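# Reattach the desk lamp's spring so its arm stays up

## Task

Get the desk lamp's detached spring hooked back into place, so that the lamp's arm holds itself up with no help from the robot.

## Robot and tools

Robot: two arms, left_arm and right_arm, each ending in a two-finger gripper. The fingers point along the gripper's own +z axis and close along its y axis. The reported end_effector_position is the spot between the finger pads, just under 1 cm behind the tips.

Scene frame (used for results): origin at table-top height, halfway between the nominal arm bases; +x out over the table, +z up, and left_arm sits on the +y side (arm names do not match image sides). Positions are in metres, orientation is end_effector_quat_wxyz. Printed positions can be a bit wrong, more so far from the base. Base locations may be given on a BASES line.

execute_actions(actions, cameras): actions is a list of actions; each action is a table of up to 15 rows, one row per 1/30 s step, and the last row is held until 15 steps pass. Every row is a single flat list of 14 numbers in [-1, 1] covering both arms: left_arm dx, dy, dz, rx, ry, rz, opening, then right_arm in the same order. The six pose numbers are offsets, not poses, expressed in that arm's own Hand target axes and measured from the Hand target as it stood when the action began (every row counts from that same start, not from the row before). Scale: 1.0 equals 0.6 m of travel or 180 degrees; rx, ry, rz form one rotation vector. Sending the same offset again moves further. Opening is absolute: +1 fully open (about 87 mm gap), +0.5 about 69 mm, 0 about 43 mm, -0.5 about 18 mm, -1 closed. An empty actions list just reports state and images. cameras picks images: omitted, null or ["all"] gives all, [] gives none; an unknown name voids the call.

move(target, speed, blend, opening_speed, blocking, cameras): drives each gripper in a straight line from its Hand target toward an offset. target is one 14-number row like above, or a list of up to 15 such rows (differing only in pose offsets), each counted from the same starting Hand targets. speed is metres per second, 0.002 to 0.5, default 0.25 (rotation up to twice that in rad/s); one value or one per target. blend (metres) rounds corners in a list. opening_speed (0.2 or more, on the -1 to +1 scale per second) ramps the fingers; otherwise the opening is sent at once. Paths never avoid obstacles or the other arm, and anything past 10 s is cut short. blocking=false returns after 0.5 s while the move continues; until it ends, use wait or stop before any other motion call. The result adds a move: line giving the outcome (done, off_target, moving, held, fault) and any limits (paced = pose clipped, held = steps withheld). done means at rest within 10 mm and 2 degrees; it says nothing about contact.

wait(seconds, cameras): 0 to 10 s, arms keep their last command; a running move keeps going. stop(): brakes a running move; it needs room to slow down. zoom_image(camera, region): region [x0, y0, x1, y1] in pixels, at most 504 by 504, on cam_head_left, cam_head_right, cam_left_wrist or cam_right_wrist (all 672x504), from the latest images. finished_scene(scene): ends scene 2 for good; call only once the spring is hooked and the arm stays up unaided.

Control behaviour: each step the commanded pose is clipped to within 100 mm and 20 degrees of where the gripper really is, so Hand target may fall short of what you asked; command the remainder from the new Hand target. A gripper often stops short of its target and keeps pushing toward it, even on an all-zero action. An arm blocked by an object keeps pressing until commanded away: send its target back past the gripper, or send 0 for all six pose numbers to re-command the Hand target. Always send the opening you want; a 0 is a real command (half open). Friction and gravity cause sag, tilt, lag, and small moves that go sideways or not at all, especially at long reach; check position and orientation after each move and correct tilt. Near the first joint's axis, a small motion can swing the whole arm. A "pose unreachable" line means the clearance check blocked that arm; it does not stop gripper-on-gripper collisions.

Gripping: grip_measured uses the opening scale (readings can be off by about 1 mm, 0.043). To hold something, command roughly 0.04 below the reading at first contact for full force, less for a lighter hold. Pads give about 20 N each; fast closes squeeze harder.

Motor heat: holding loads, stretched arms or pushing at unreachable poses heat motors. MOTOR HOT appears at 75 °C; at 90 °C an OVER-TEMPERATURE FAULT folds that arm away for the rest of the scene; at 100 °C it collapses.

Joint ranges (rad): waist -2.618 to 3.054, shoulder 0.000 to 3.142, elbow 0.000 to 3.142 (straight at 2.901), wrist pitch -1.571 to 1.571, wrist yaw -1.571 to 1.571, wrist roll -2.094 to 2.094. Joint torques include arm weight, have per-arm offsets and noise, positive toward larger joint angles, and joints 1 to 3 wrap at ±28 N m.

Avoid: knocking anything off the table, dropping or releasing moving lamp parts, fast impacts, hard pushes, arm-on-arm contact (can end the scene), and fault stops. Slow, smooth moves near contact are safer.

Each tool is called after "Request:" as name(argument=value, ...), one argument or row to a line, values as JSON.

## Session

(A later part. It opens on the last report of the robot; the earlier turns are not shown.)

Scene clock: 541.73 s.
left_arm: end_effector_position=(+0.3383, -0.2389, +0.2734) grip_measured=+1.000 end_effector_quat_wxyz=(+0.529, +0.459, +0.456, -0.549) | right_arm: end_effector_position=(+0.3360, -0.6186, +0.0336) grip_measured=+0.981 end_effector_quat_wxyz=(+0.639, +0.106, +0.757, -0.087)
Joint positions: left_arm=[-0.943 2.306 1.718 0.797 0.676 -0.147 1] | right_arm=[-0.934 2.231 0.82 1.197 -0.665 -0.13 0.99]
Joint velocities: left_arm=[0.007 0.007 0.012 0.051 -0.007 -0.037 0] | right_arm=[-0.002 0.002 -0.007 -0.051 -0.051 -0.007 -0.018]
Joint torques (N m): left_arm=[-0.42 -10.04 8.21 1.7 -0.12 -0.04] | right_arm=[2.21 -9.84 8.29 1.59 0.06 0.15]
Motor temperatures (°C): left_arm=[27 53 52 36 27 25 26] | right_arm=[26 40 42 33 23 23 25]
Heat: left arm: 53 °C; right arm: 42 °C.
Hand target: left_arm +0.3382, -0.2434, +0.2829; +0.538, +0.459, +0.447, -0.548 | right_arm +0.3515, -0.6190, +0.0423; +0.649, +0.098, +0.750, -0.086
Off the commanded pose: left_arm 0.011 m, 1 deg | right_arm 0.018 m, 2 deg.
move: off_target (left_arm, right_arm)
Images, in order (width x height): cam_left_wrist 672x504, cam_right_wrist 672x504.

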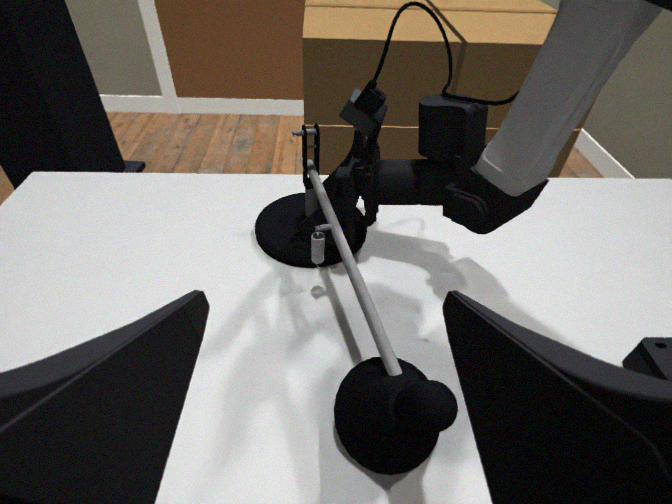

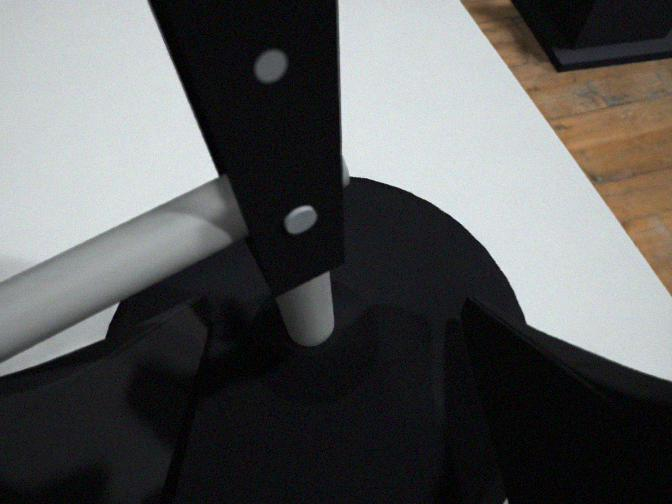

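Request:
move(
  target=[0, 0, 0, 0, 0, 0, 1, -0.015, 0, 0, 0, 0, 0, 1],
  speed=0.06,
  cameras=["cam_right_wrist", "cam_left_wrist"],
)

Scene clock: 564.50 s.
left_arm: end_effector_position=(+0.3383, -0.2389, +0.2734) grip_measured=+1.000 end_effector_quat_wxyz=(+0.529, +0.459, +0.456, -0.549) | right_arm: end_effector_position=(+0.3355, -0.6183, +0.0299) grip_measured=+0.981 end_effector_quat_wxyz=(+0.634, +0.114, +0.761, -0.081)
Joint positions: left_arm=[-0.943 2.306 1.718 0.797 0.676 -0.147 1] | right_arm=[-0.934 2.231 0.824 1.173 -0.66 -0.124 0.99]
Joint velocities: left_arm=[-0.012 -0.007 0.017 0.066 -0.007 0.022 0] | right_arm=[-0.022 -0.032 -0.002 0.051 0.037 0.066 0.029]
Joint torques (N m): left_arm=[-0.42 -10.04 8.23 1.7 -0.11 -0.04] | right_arm=[2.28 -13.09 8.03 1.54 0.03 0.07]
Motor temperatures (°C): left_arm=[27 54 52 36 27 25 26] | right_arm=[26 43 44 35 23 24 25]
Heat: left arm: 54 °C; right arm: 44 °C.
Hand target: left_arm +0.3382, -0.2434, +0.2829; +0.538, +0.459, +0.447, -0.548 | right_arm +0.3527, -0.6195, +0.0511; +0.649, +0.098, +0.750, -0.086
Off the commanded pose: left_arm 0.011 m, 1 deg | right_arm 0.027 m, 3 deg.
move: off_target (left_arm, right_arm)
Images, in order (width x height): cam_left_wrist 672x504, cam_right_wrist 672x504.

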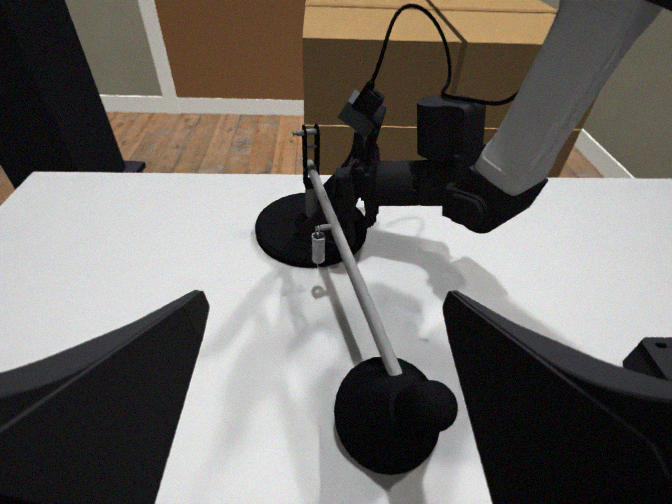

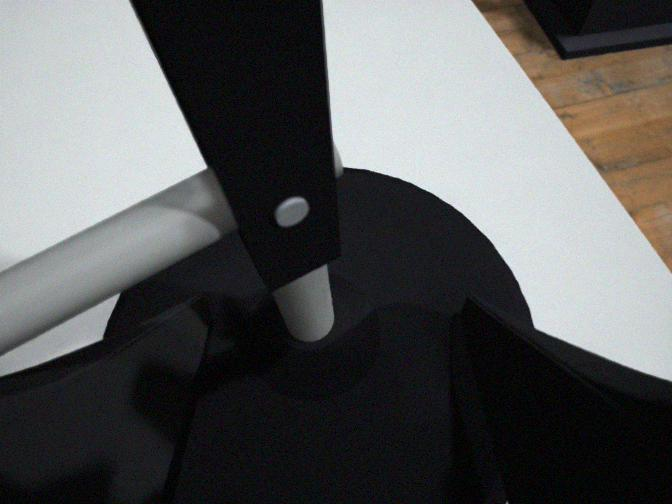

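Request:
move(
  target=[0, 0, 0, 0, 0, 0, 1, 0, 0, -0.07, 0, 0, 0, 1],
  speed=0.15,
  cameras=["cam_right_wrist"],
)

Scene clock: 624.00 s.
left_arm: end_effector_position=(+0.3384, -0.2389, +0.2734) grip_measured=+1.000 end_effector_quat_wxyz=(+0.529, +0.459, +0.456, -0.548) | right_arm: end_effector_position=(+0.3128, -0.6067, +0.0410) grip_measured=+0.981 end_effector_quat_wxyz=(+0.638, +0.113, +0.759, -0.072)
Joint positions: left_arm=[-0.943 2.306 1.718 0.797 0.676 -0.146 1] | right_arm=[-0.978 2.154 0.73 1.188 -0.72 -0.123 0.99]
Joint velocities: left_arm=[0.007 -0.012 0.012 0.007 0.022 -0.022 0] | right_arm=[0.007 -0.002 -0.007 -0.095 -0.022 -0.007 -0.008]
Joint torques (N m): left_arm=[-0.43 -10.03 8.23 1.7 -0.11 -0.04] | right_arm=[-0.57 -12.97 3.59 1.78 -0.14 -0.14]
Motor temperatures (°C): left_arm=[27 55 52 36 27 25 26] | right_arm=[27 53 47 35 23 24 25]
Heat: left arm: 55 °C; right arm: 53 °C.
Hand target: left_arm +0.3383, -0.2434, +0.2829; +0.538, +0.459, +0.447, -0.548 | right_arm +0.3126, -0.6087, +0.0572; +0.649, +0.098, +0.750, -0.086
Off the commanded pose: left_arm 0.011 m, 1 deg | right_arm 0.016 m, 3 deg.
move: off_target (left_arm, right_arm)
Images, in order (width x height): cam_right_wrist 672x504.

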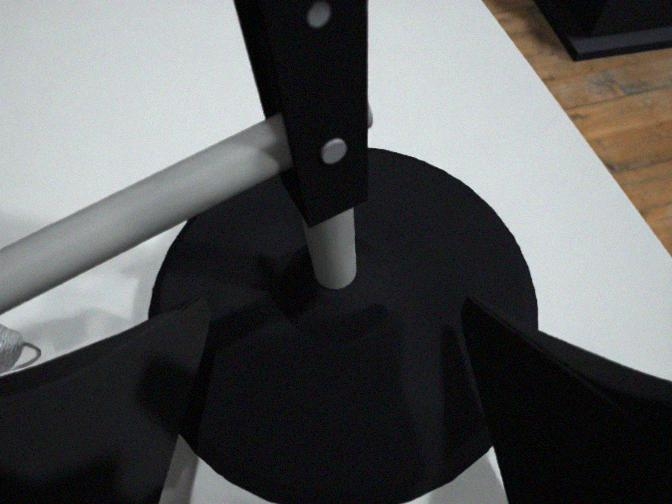

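Request:
move(
  target=[0, 0, 0, 0, 0, 0, 1, -0.035, 0, 0, 0, 0, 0, 1],
  speed=0.15,
  cameras=[],
)

Scene clock: 628.13 s.
left_arm: end_effector_position=(+0.3384, -0.2389, +0.2733) grip_measured=+1.000 end_effector_quat_wxyz=(+0.529, +0.459, +0.456, -0.548) | right_arm: end_effector_position=(+0.3142, -0.6087, +0.0664) grip_measured=+0.981 end_effector_quat_wxyz=(+0.644, +0.106, +0.753, -0.079)
Joint positions: left_arm=[-0.943 2.306 1.718 0.797 0.676 -0.146 1] | right_arm=[-0.978 2.07 0.73 1.129 -0.721 -0.123 0.99]
Joint velocities: left_arm=[-0.012 -0.002 0.012 -0.007 -0.022 -0.051 0] | right_arm=[0.007 -0.012 -0.012 -0.007 -0.051 0.007 -0.013]
Joint torques (N m): left_arm=[-0.42 -10.03 8.21 1.7 -0.11 -0.04] | right_arm=[-0.09 -12.29 5.18 1.45 -0.08 -0.11]
Motor temperatures (°C): left_arm=[27 55 52 36 27 25 26] | right_arm=[27 53 46 35 23 24 25]
Heat: left arm: 55 °C; right arm: 53 °C.
Hand target: left_arm +0.3383, -0.2434, +0.2828; +0.538, +0.459, +0.447, -0.548 | right_arm +0.3155, -0.6096, +0.0775; +0.649, +0.098, +0.750, -0.086
Off the commanded pose: left_arm 0.011 m, 2 deg | right_arm 0.012 m, 1 deg.
move: off_target (left_arm, right_arm)
No camera images: "cameras" was empty.

Request:
move(
  target=[
    [0, 0, 0, 0, 0, 0, 1, 0.0595, 0, 0.0087, 0, 0, 0, 1],
    [0, 0, 0, 0, 0, 0, 1, 0.0557, 0.008, 0.07, 0, 0, 0, 1],
  ],
  speed=0.1,
  cameras=["cam_right_wrist", "cam_left_wrist"],
)

Scene clock: 639.23 s.
left_arm: end_effector_position=(+0.3384, -0.2389, +0.2733) grip_measured=+1.000 end_effector_quat_wxyz=(+0.529, +0.459, +0.456, -0.548) | right_arm: end_effector_position=(+0.3387, -0.6117, +0.0310) grip_measured=+0.980 end_effector_quat_wxyz=(+0.640, +0.104, +0.757, -0.083)
Joint positions: left_arm=[-0.943 2.306 1.718 0.797 0.676 -0.146 1] | right_arm=[-0.92 2.237 0.808 1.217 -0.66 -0.124 0.99]
Joint velocities: left_arm=[-0.007 -0.002 -0.027 -0.037 0.095 0.022 0] | right_arm=[-0.007 -0.007 -0.027 -0.022 -0.007 0.051 -0.013]
Joint torques (N m): left_arm=[-0.43 -10.04 8.23 1.7 -0.11 -0.04] | right_arm=[1.77 -9.61 8.03 1.62 0.11 0.1]
Motor temperatures (°C): left_arm=[27 55 52 36 27 25 26] | right_arm=[27 52 45 35 23 23 25]
Heat: left arm: 55 °C; right arm: 52 °C.
Hand target: left_arm +0.3383, -0.2434, +0.2829; +0.538, +0.459, +0.447, -0.548 | right_arm +0.3522, -0.6143, +0.0389; +0.649, +0.098, +0.750, -0.086
Off the commanded pose: left_arm 0.011 m, 1 deg | right_arm 0.016 m, 2 deg.
move: off_target (left_arm, right_arm)
Images, in order (width x height): cam_left_wrist 672x504, cam_right_wrist 672x504.

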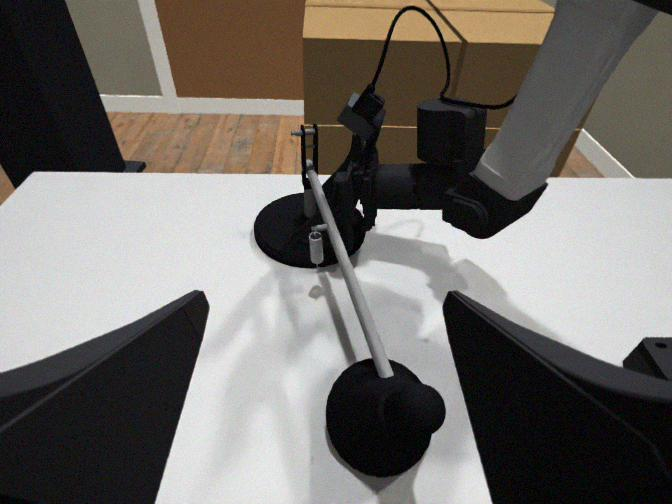

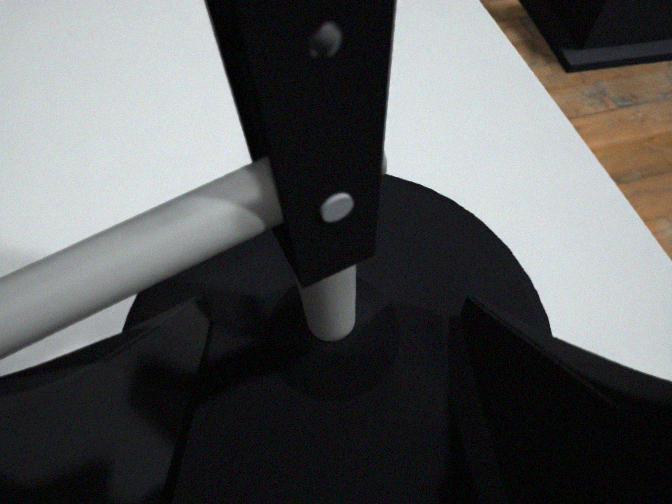

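Request:
zoom_image(
  camera="cam_left_wrist",
  region=[270, 110, 410, 280],
)

Request:
zoom_image(
  camera="cam_right_wrist",
  region=[0, 150, 340, 490],
)

Scaled by 2.965 from the camera's 672x504 image, which has a finer 960x720 frame.

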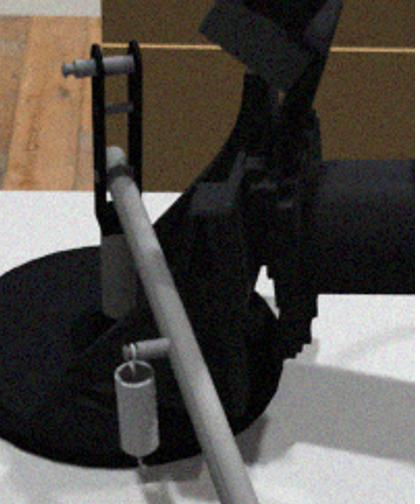

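Scaled by 1.482 from the camera's 672x504 image, which has a finer 960x720 frame.

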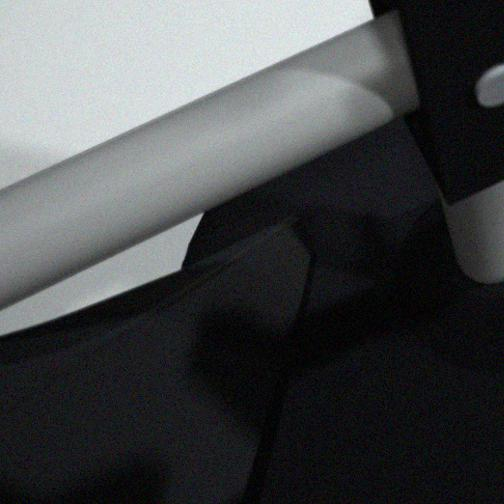

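Request:
move(
  target=[
    [0, 0, 0, 0, 0, 0, 1, 0, 0, -0.09, 0, 0, 0, 0.1],
    [0, 0, 0, 0, 0, 0, 1, -0.001, -0.031, -0.09, -0.11, -0.0017, -0.0151, 0.1],
  ],
  speed=0.12,
  cameras=["cam_right_wrist", "cam_left_wrist"],
)

Scene clock: 677.17 s.
left_arm: end_effector_position=(+0.3384, -0.2389, +0.2733) grip_measured=+1.000 end_effector_quat_wxyz=(+0.529, +0.459, +0.456, -0.548) | right_arm: end_effector_position=(+0.2964, -0.6117, +0.0432) grip_measured=+0.100 end_effector_quat_wxyz=(+0.654, -0.027, +0.755, +0.034)
Joint positions: left_arm=[-0.943 2.306 1.718 0.797 0.676 -0.146 1] | right_arm=[-1.12 2.214 0.938 0.877 -1.198 -0.357 0.55]
Joint velocities: left_arm=[-0.022 -0.007 0.002 -0.007 -0.007 -0.037 0] | right_arm=[-0.007 0.012 -0.012 0.007 -0.051 -0.081 -0.004]
Joint torques (N m): left_arm=[-0.42 -10.04 8.21 1.7 -0.12 -0.05] | right_arm=[-0.77 -10.17 7.57 1.23 -0.25 -0.15]
Motor temperatures (°C): left_arm=[27 55 52 36 27 25 26] | right_arm=[27 48 46 36 23 24 25]
Heat: left arm: 55 °C; right arm: 48 °C.
Hand target: left_arm +0.3382, -0.2434, +0.2829; +0.538, +0.459, +0.447, -0.548 | right_arm +0.2971, -0.6186, +0.0467; +0.656, -0.033, +0.753, +0.029
Off the commanded pose: left_arm 0.011 m, 1 deg | right_arm 0.008 m, 1 deg.
move: off_target (left_arm)
Images, in order (width x height): cam_left_wrist 672x504, cam_right_wrist 672x504.

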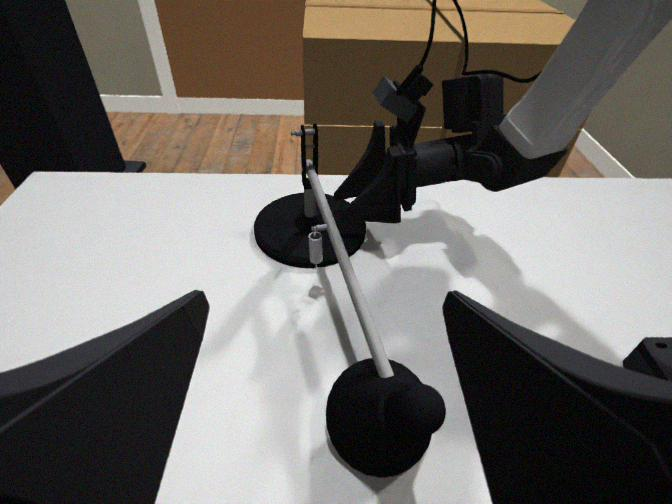

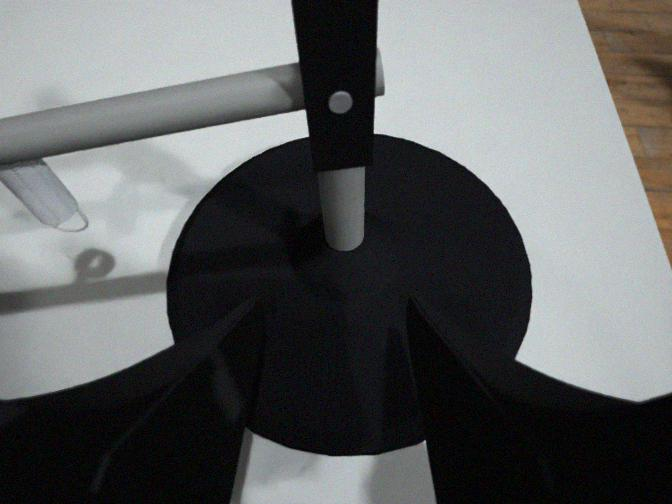

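Request:
execute_actions(
  actions=[],
)

Scene clock: 699.23 s.
left_arm: end_effector_position=(+0.3384, -0.2389, +0.2733) grip_measured=+1.000 end_effector_quat_wxyz=(+0.529, +0.459, +0.456, -0.548) | right_arm: end_effector_position=(+0.2964, -0.6116, +0.0431) grip_measured=+0.100 end_effector_quat_wxyz=(+0.654, -0.027, +0.755, +0.035)
Joint positions: left_arm=[-0.943 2.306 1.718 0.797 0.676 -0.146 1] | right_arm=[-1.12 2.214 0.938 0.876 -1.198 -0.358 0.55]
Joint velocities: left_arm=[-0.012 0.002 -0.027 0.007 0.037 0.037 0] | right_arm=[0.012 -0.007 -0.002 0.022 -0.007 -0.007 -0.001]
Joint torques (N m): left_arm=[-0.43 -10.02 8.21 1.7 -0.12 -0.04] | right_arm=[-0.79 -10.14 7.57 1.2 -0.27 -0.15]
Motor temperatures (°C): left_arm=[27 56 52 36 27 25 26] | right_arm=[26 50 45 34 23 24 25]
Heat: left arm: 56 °C; right arm: 50 °C.
Hand target: left_arm +0.3382, -0.2434, +0.2829; +0.538, +0.459, +0.447, -0.548 | right_arm +0.2971, -0.6186, +0.0467; +0.656, -0.033, +0.753, +0.028
Tool commands: left_gripper/opening=+1.0 right_gripper/opening=+0.1
Off the commanded pose: left_arm 0.011 m, 1 deg | right_arm 0.008 m, 1 deg.

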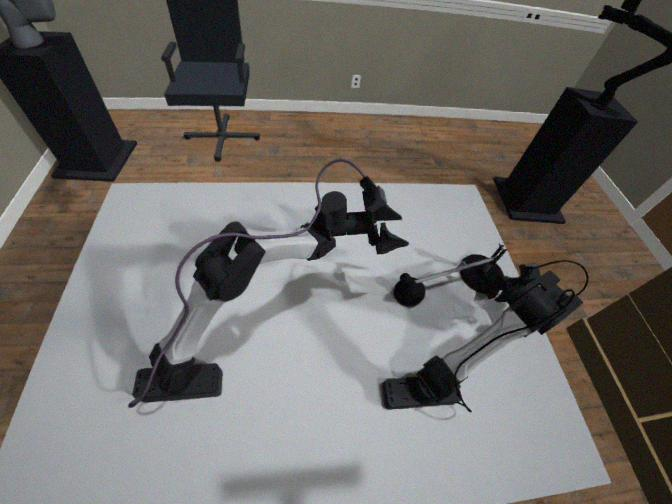

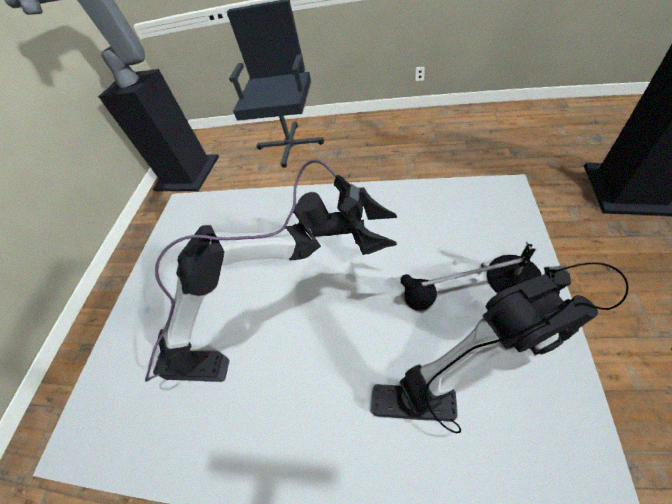

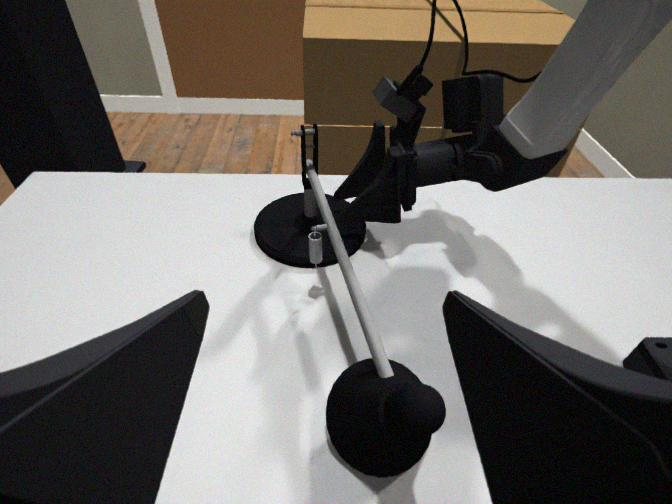

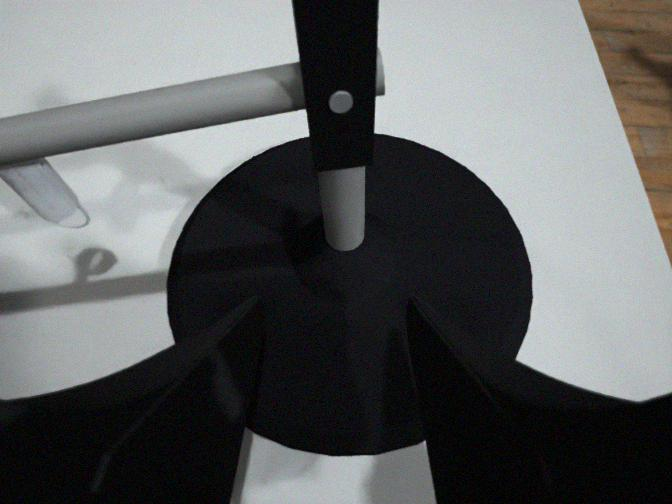

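Request:
move(
  target=[-0.130, -0.026, -0.557, -0.252, 0.001, 0.046, 1.0, 0, 0, 0, 0, 0, 0, 0.1],
  speed=0.2,
)

Scene clock: 861.83 s.
left_arm: end_effector_position=(+0.3244, +0.0930, +0.3024) grip_measured=+1.000 end_effector_quat_wxyz=(+0.707, +0.249, +0.589, -0.302) | right_arm: end_effector_position=(+0.2964, -0.6115, +0.0430) grip_measured=+0.100 end_effector_quat_wxyz=(+0.654, -0.027, +0.755, +0.035)
Joint positions: left_arm=[-0.64 1.103 0.461 0.827 0.199 -0.041 1] | right_arm=[-1.12 2.214 0.938 0.875 -1.198 -0.358 0.55]
Joint velocities: left_arm=[0.012 0.017 0.012 -0.007 -0.051 -0.037 0] | right_arm=[-0.007 -0.007 -0.027 0.007 0.007 0.022 -0.009]
Joint torques (N m): left_arm=[0.85 -3.18 5.87 1.83 -0.09 -0.03] | right_arm=[-0.77 -10.17 7.6 1.19 -0.27 -0.16]
Motor temperatures (°C): left_arm=[27 58 53 36 27 25 26] | right_arm=[26 52 44 33 23 24 25]
Heat: left arm: 58 °C; right arm: 52 °C.
Hand target: left_arm +0.3262, +0.0974, +0.3047; +0.712, +0.246, +0.588, -0.295 | right_arm +0.2971, -0.6186, +0.0467; +0.656, -0.033, +0.753, +0.029
Off the commanded pose: left_arm 0.009 m, 1 deg | right_arm 0.008 m, 1 deg.
move: done

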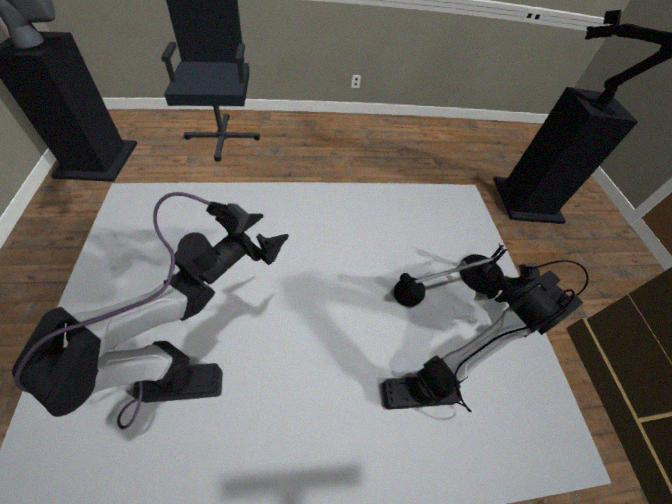

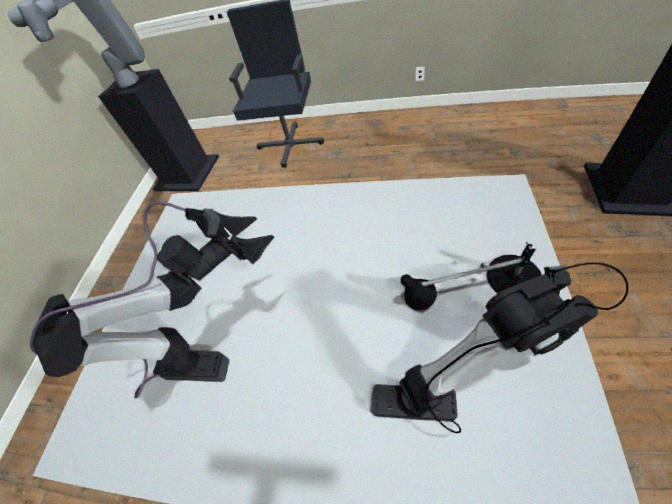

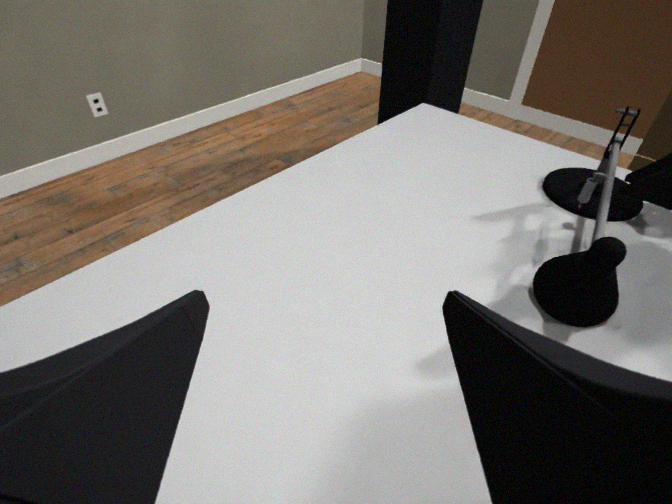

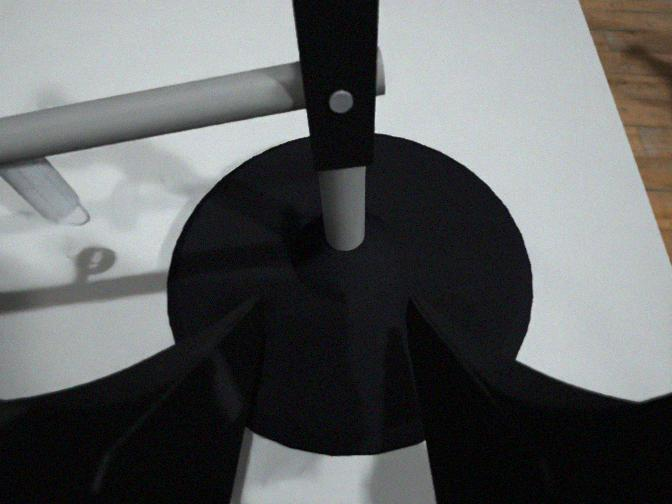

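Request:
move(
  target=[0,0,0,0,0,0,1.0, -0.002, -0.006, 0.06, 0, 0, 0, 0.1],
  speed=0.08,
  cameras=["cam_right_wrist","cam_head_right"],
)

Scene clock: 875.83 s.
left_arm: end_effector_position=(+0.3245, +0.0931, +0.3022) grip_measured=+1.000 end_effector_quat_wxyz=(+0.706, +0.249, +0.590, -0.302) | right_arm: end_effector_position=(+0.3278, -0.6117, +0.0383) grip_measured=+0.100 end_effector_quat_wxyz=(+0.651, -0.028, +0.758, +0.038)
Joint positions: left_arm=[-0.64 1.103 0.461 0.827 0.198 -0.041 1] | right_arm=[-1.047 2.266 1.009 0.895 -1.134 -0.308 0.55]
Joint velocities: left_arm=[-0.012 -0.007 0.012 -0.022 -0.007 -0.037 0] | right_arm=[0.002 -0.027 0.002 0.007 -0.022 0.022 0.001]
Joint torques (N m): left_arm=[0.85 -3.18 5.86 1.85 -0.09 -0.04] | right_arm=[-0.01 -10.09 7.77 1.55 -0.13 0.07]
Motor temperatures (°C): left_arm=[27 55 52 36 27 25 26] | right_arm=[26 52 44 33 23 24 25]
Heat: left arm: 55 °C; right arm: 52 °C.
Hand target: left_arm +0.3262, +0.0974, +0.3047; +0.712, +0.246, +0.588, -0.295 | right_arm +0.3329, -0.6189, +0.0430; +0.656, -0.033, +0.753, +0.028
Off the commanded pose: left_arm 0.005 m, 1 deg | right_arm 0.010 m, 2 deg.
move: done
Images, in order (width x height): cam_head_right 672x504, cam_right_wrist 672x504.

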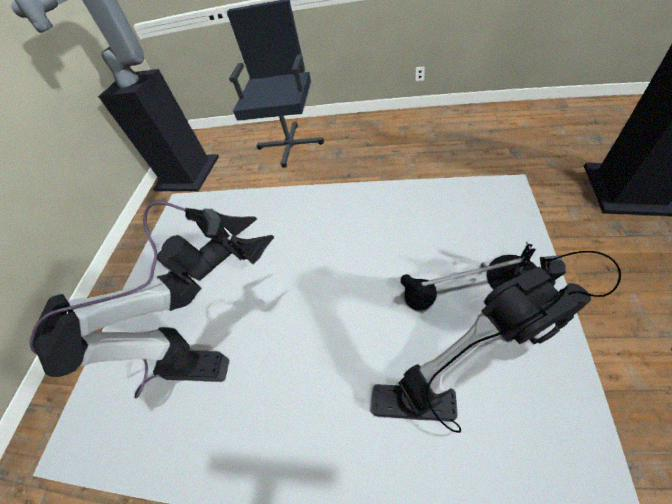

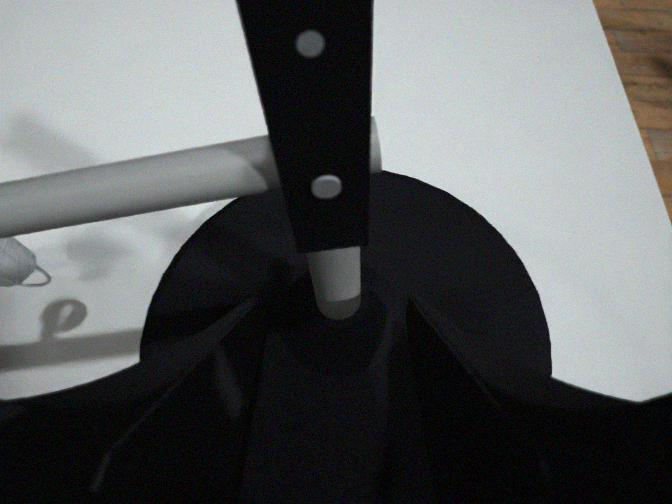

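Request:
move(
  target=[0,0,0,0,0,0,1.0, 0, 0, 0.038, 0, 0, 0, 0.1],
  speed=0.08,
  cameras=["cam_right_wrist","cam_left_wrist"],
)

Scene clock: 883.40 s.
left_arm: end_effector_position=(+0.3246, +0.0932, +0.3022) grip_measured=+1.000 end_effector_quat_wxyz=(+0.706, +0.249, +0.590, -0.302) | right_arm: end_effector_position=(+0.3495, -0.6106, +0.0350) grip_measured=+0.100 end_effector_quat_wxyz=(+0.650, -0.028, +0.758, +0.038)
Joint positions: left_arm=[-0.64 1.103 0.461 0.827 0.198 -0.041 1] | right_arm=[-0.998 2.302 1.053 0.917 -1.086 -0.274 0.55]
Joint velocities: left_arm=[0.007 -0.007 0.022 -0.022 -0.022 -0.051 0] | right_arm=[-0.002 0.022 -0.002 -0.007 -0.095 0.095 -0.013]
Joint torques (N m): left_arm=[0.87 -3.19 5.86 1.84 -0.09 -0.04] | right_arm=[0.14 -10.41 7.87 1.57 -0.11 0.1]
Motor temperatures (°C): left_arm=[27 53 51 36 27 25 26] | right_arm=[26 50 45 33 23 24 25]
Heat: left arm: 53 °C; right arm: 50 °C.
Hand target: left_arm +0.3262, +0.0975, +0.3047; +0.712, +0.246, +0.588, -0.295 | right_arm +0.3553, -0.6169, +0.0400; +0.656, -0.034, +0.753, +0.028
Off the commanded pose: left_arm 0.005 m, 1 deg | right_arm 0.010 m, 2 deg.
move: done
Images, in order (width x height): cam_left_wrist 672x504, cam_right_wrist 672x504.

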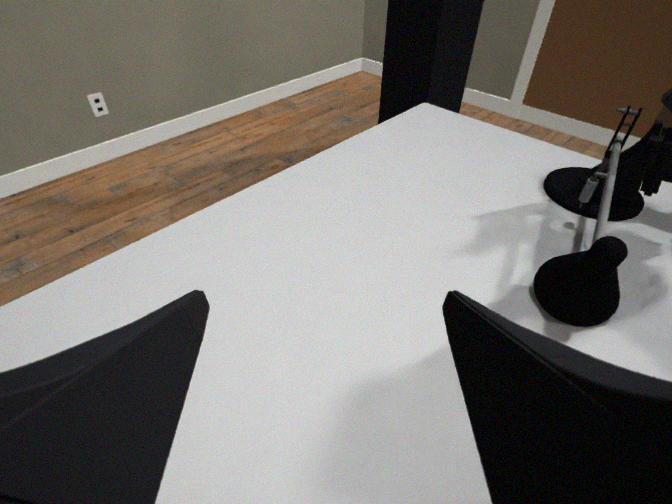

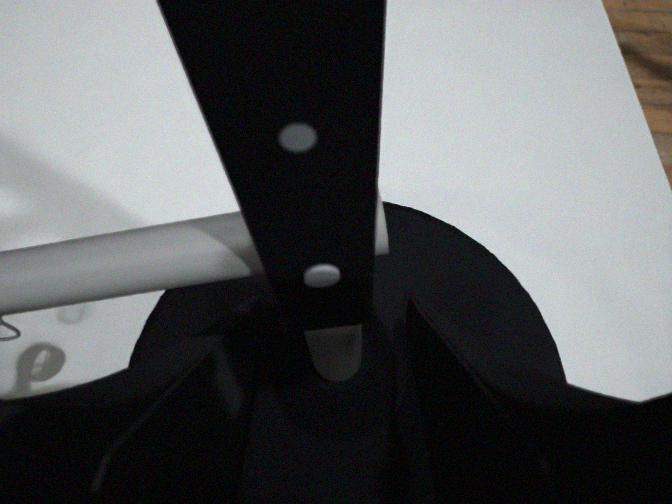

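Request:
move(
  target=[0,0,0,0,0,0,1.0, 0, 0, 0, 0, 0, 0, -0.62],
  speed=0.08,
  opening_speed=0.4,
  cameras=["cam_left_wrist","cam_right_wrist"],
)

Scene clock: 889.30 s.
left_arm: end_effector_position=(+0.3246, +0.0932, +0.3022) grip_measured=+1.000 end_effector_quat_wxyz=(+0.707, +0.249, +0.590, -0.302) | right_arm: end_effector_position=(+0.3502, -0.6114, +0.0370) grip_measured=-0.572 end_effector_quat_wxyz=(+0.653, -0.033, +0.756, +0.034)
Joint positions: left_arm=[-0.64 1.103 0.461 0.827 0.198 -0.04 1] | right_arm=[-0.998 2.302 1.055 0.928 -1.088 -0.277 0.214]
Joint velocities: left_arm=[-0.007 -0.002 -0.002 0.037 0.081 0.051 0] | right_arm=[0.012 0.002 -0.012 -0.022 -0.007 -0.007 0.005]
Joint torques (N m): left_arm=[0.85 -3.18 5.89 1.85 -0.08 -0.04] | right_arm=[0.12 -10.37 7.79 1.47 -0.04 0.12]
Motor temperatures (°C): left_arm=[27 52 51 36 27 25 26] | right_arm=[26 51 45 33 23 24 25]
Heat: left arm: 52 °C; right arm: 51 °C.
Hand target: left_arm +0.3262, +0.0974, +0.3047; +0.712, +0.246, +0.588, -0.295 | right_arm +0.3553, -0.6169, +0.0399; +0.656, -0.033, +0.753, +0.028
Off the commanded pose: left_arm 0.005 m, 1 deg | right_arm 0.008 m, 1 deg.
move: done
Images, in order (width x height): cam_left_wrist 672x504, cam_right_wrist 672x504.

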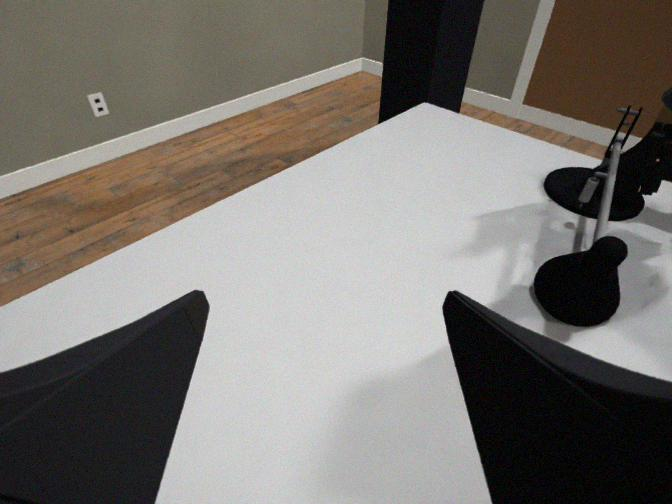

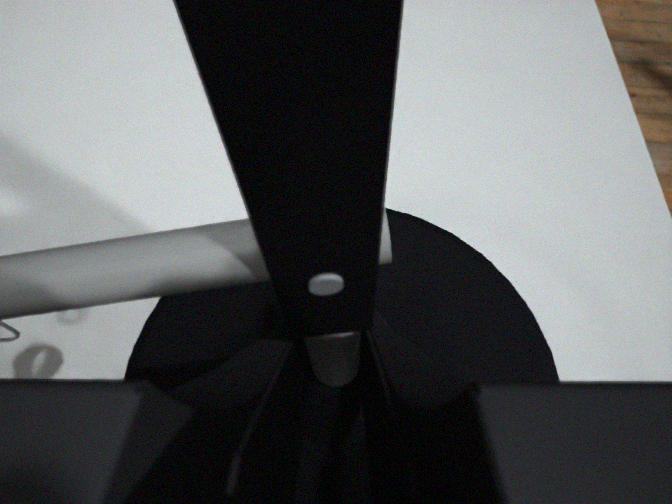

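Request:
move(
  target=[0,0,0,0,0,0,1.0, -0.004, 0.2, 0.037, -0.075, 0, -0.0104, -0.64],
  speed=0.07,
)

Scene clock: 904.67 s.
left_arm: end_effector_position=(+0.3246, +0.0932, +0.3022) grip_measured=+1.000 end_effector_quat_wxyz=(+0.707, +0.249, +0.590, -0.302) | right_arm: end_effector_position=(+0.3640, -0.5300, +0.0357) grip_measured=-0.577 end_effector_quat_wxyz=(+0.650, -0.085, +0.753, +0.060)
Joint positions: left_arm=[-0.64 1.103 0.461 0.827 0.198 -0.04 1] | right_arm=[-0.863 2.223 0.854 1.058 -1.063 -0.295 0.212]
Joint velocities: left_arm=[-0.002 -0.007 0.002 -0.037 -0.051 -0.022 0] | right_arm=[-0.002 -0.017 0.002 -0.037 -0.037 0.051 0.002]
Joint torques (N m): left_arm=[0.84 -3.19 5.89 1.84 -0.08 -0.04] | right_arm=[2.97 -12.37 2.28 1.18 -1.08 -0.21]
Motor temperatures (°C): left_arm=[27 50 50 36 27 25 26] | right_arm=[26 52 46 33 23 24 25]
Heat: left arm: 50 °C; right arm: 52 °C.
Hand target: left_arm +0.3262, +0.0974, +0.3047; +0.712, +0.246, +0.588, -0.295 | right_arm +0.3659, -0.4954, +0.0397; +0.648, -0.123, +0.744, +0.105
Off the commanded pose: left_arm 0.005 m, 1 deg | right_arm 0.035 m, 7 deg.
move: off_target (right_arm)

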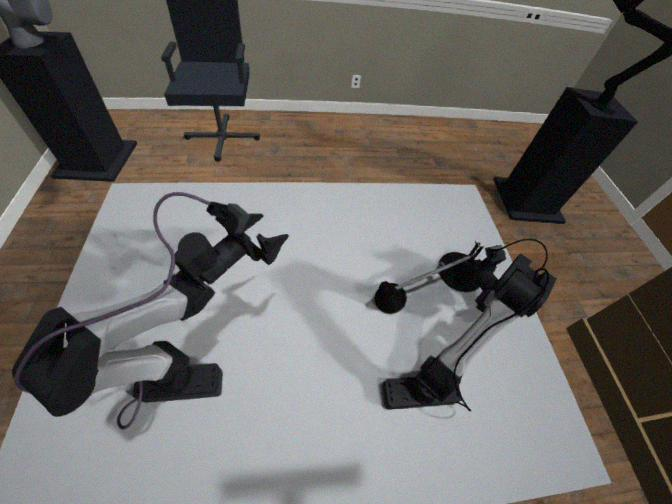

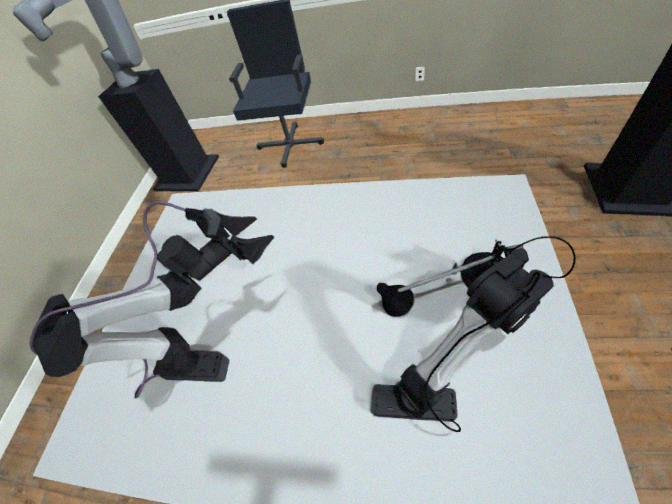

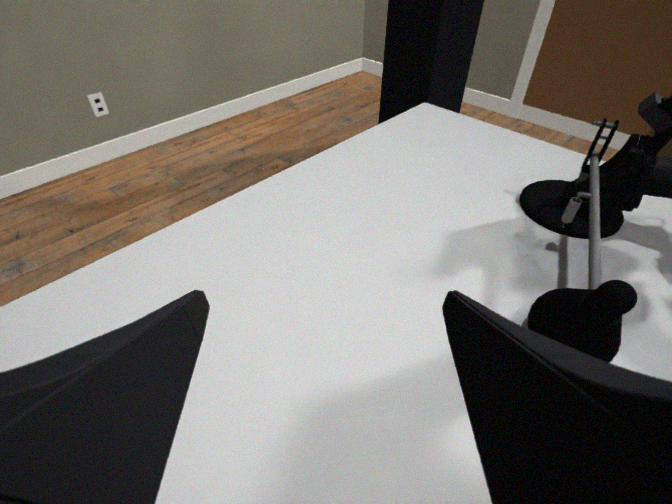

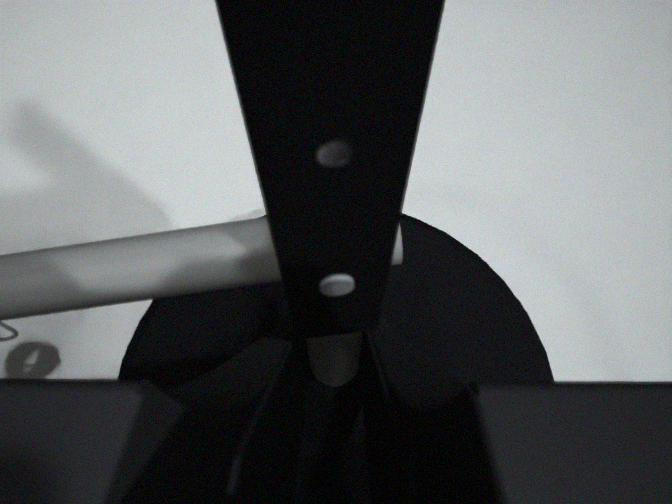

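Request:
move(
  target=[0,0,0,0,0,0,1.0, -0.016, 0.258, 0.109, -0.158, 0, -0.022, -0.64],
  speed=0.07,
)

Scene clock: 917.30 s.
left_arm: end_effector_position=(+0.3246, +0.0932, +0.3022) grip_measured=+1.000 end_effector_quat_wxyz=(+0.707, +0.249, +0.590, -0.301) | right_arm: end_effector_position=(+0.3850, -0.3541, +0.0348) grip_measured=-0.577 end_effector_quat_wxyz=(+0.609, -0.279, +0.707, +0.225)
Joint positions: left_arm=[-0.64 1.103 0.461 0.827 0.198 -0.04 1] | right_arm=[-0.535 2.143 0.788 0.849 -1.243 -0.506 0.212]
Joint velocities: left_arm=[0.002 0.022 -0.002 0.007 -0.051 -0.037 0] | right_arm=[0.002 -0.002 -0.007 -0.022 0.037 -0.007 0.008]
Joint torques (N m): left_arm=[0.85 -3.19 5.87 1.84 -0.08 -0.04] | right_arm=[2.93 -11.56 3.67 0.79 -0.95 -0.35]
Motor temperatures (°C): left_arm=[27 48 50 36 27 25 26] | right_arm=[27 52 44 33 24 24 26]
Heat: left arm: 50 °C; right arm: 52 °C.
Hand target: left_arm +0.3262, +0.0974, +0.3047; +0.712, +0.246, +0.588, -0.295 | right_arm +0.3773, -0.3282, +0.0395; +0.600, -0.305, +0.692, +0.262
Off the commanded pose: left_arm 0.005 m, 1 deg | right_arm 0.028 m, 6 deg.
move: off_target (right_arm)

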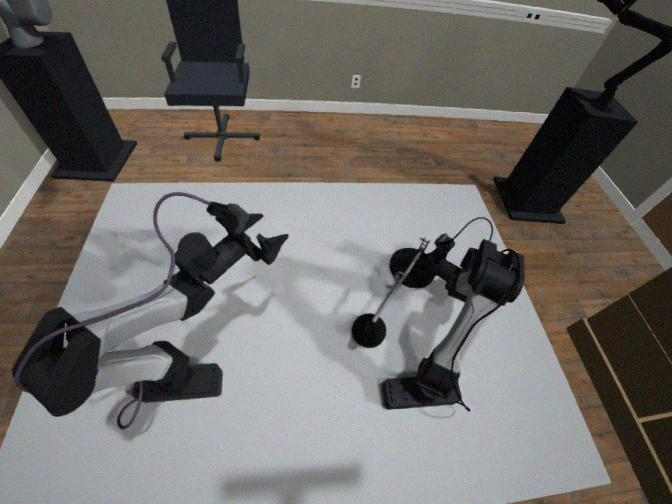

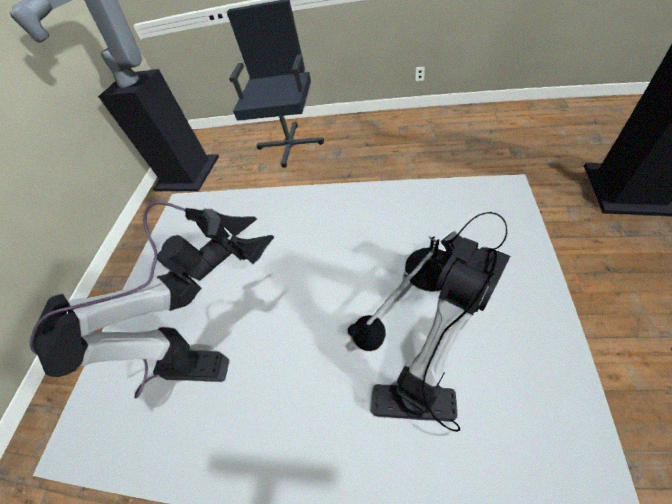

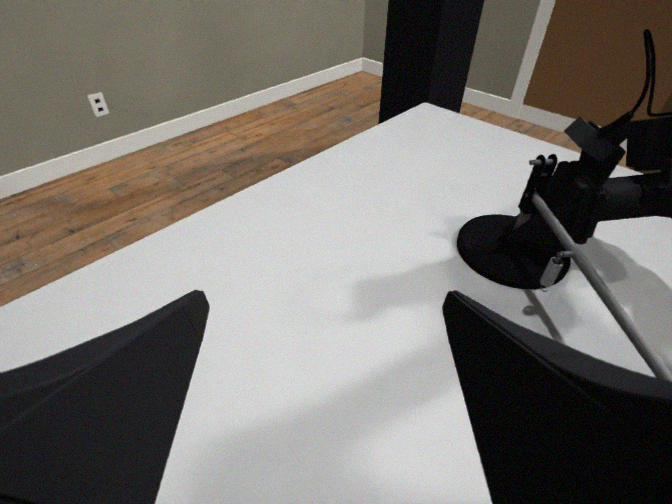

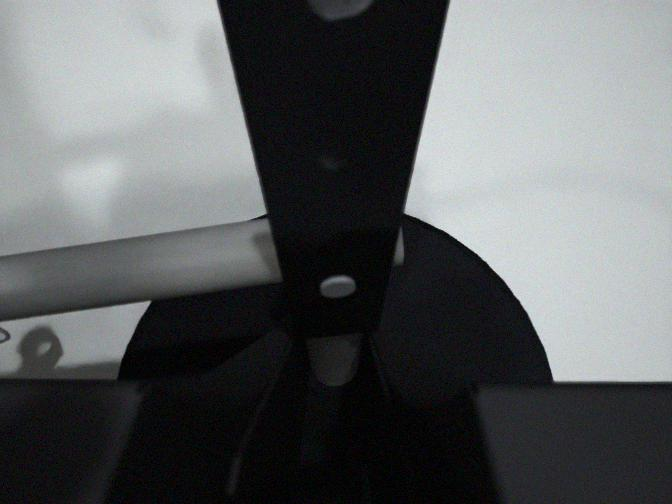

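Request:
move(
  target=[0,0,0,0,0,0,1.0, -0.017, 0.159, 0.114, -0.1023, 0, -0.0149, -0.64],
  speed=0.07,
)

Scene clock: 930.43 s.
left_arm: end_effector_position=(+0.3246, +0.0932, +0.3022) grip_measured=+1.000 end_effector_quat_wxyz=(+0.707, +0.249, +0.590, -0.301) | right_arm: end_effector_position=(+0.3660, -0.2329, +0.0344) grip_measured=-0.577 end_effector_quat_wxyz=(+0.559, -0.398, +0.650, +0.325)
Joint positions: left_arm=[-0.64 1.103 0.461 0.827 0.198 -0.04 1] | right_arm=[-0.268 2.092 0.77 0.653 -1.306 -0.675 0.211]
Joint velocities: left_arm=[-0.007 0.002 0.007 0.007 -0.081 0.022 0] | right_arm=[-0.022 0.017 0.002 0.007 -0.022 0.007 0.011]
Joint torques (N m): left_arm=[0.84 -3.18 5.89 1.85 -0.08 -0.04] | right_arm=[2.73 -11.36 3.3 0.7 -0.83 -0.36]
Motor temperatures (°C): left_arm=[27 47 50 36 27 25 26] | right_arm=[27 52 43 32 24 24 26]
Heat: left arm: 50 °C; right arm: 52 °C.
Hand target: left_arm +0.3262, +0.0974, +0.3047; +0.712, +0.246, +0.588, -0.295 | right_arm +0.3529, -0.2135, +0.0395; +0.549, -0.414, +0.634, +0.354
Off the commanded pose: left_arm 0.005 m, 1 deg | right_arm 0.024 m, 4 deg.
move: off_target (right_arm)

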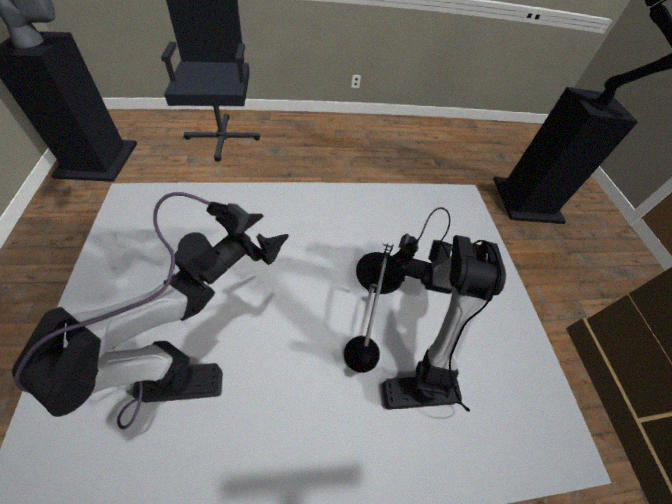

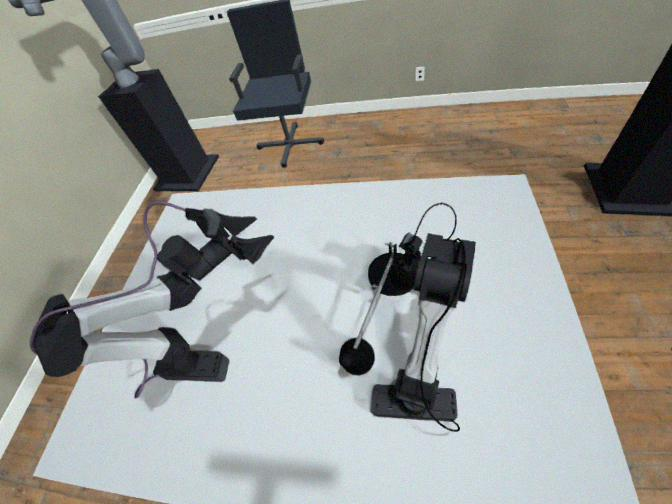

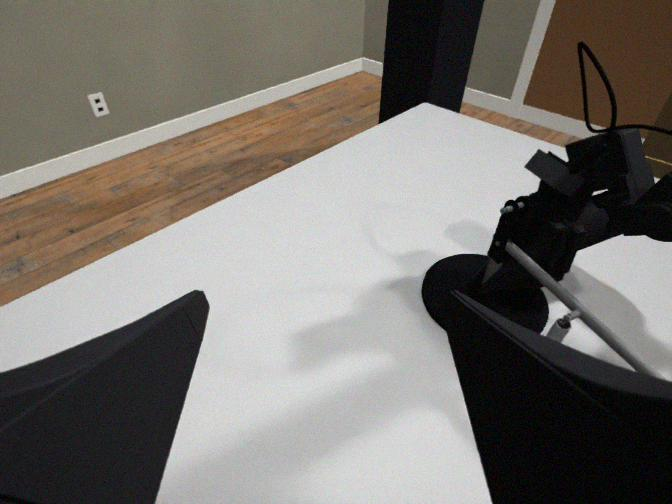

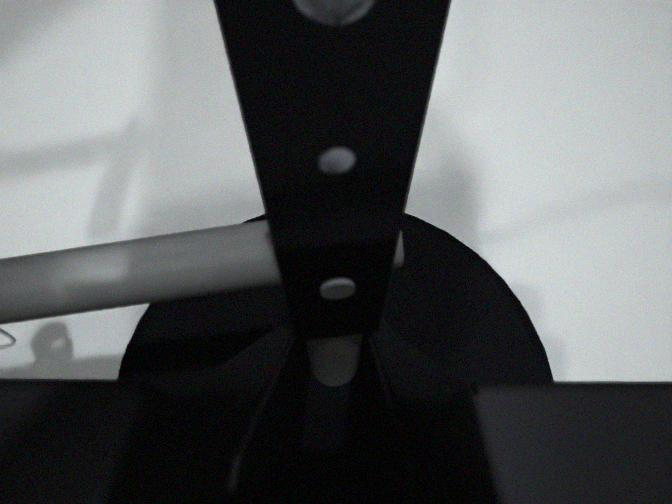

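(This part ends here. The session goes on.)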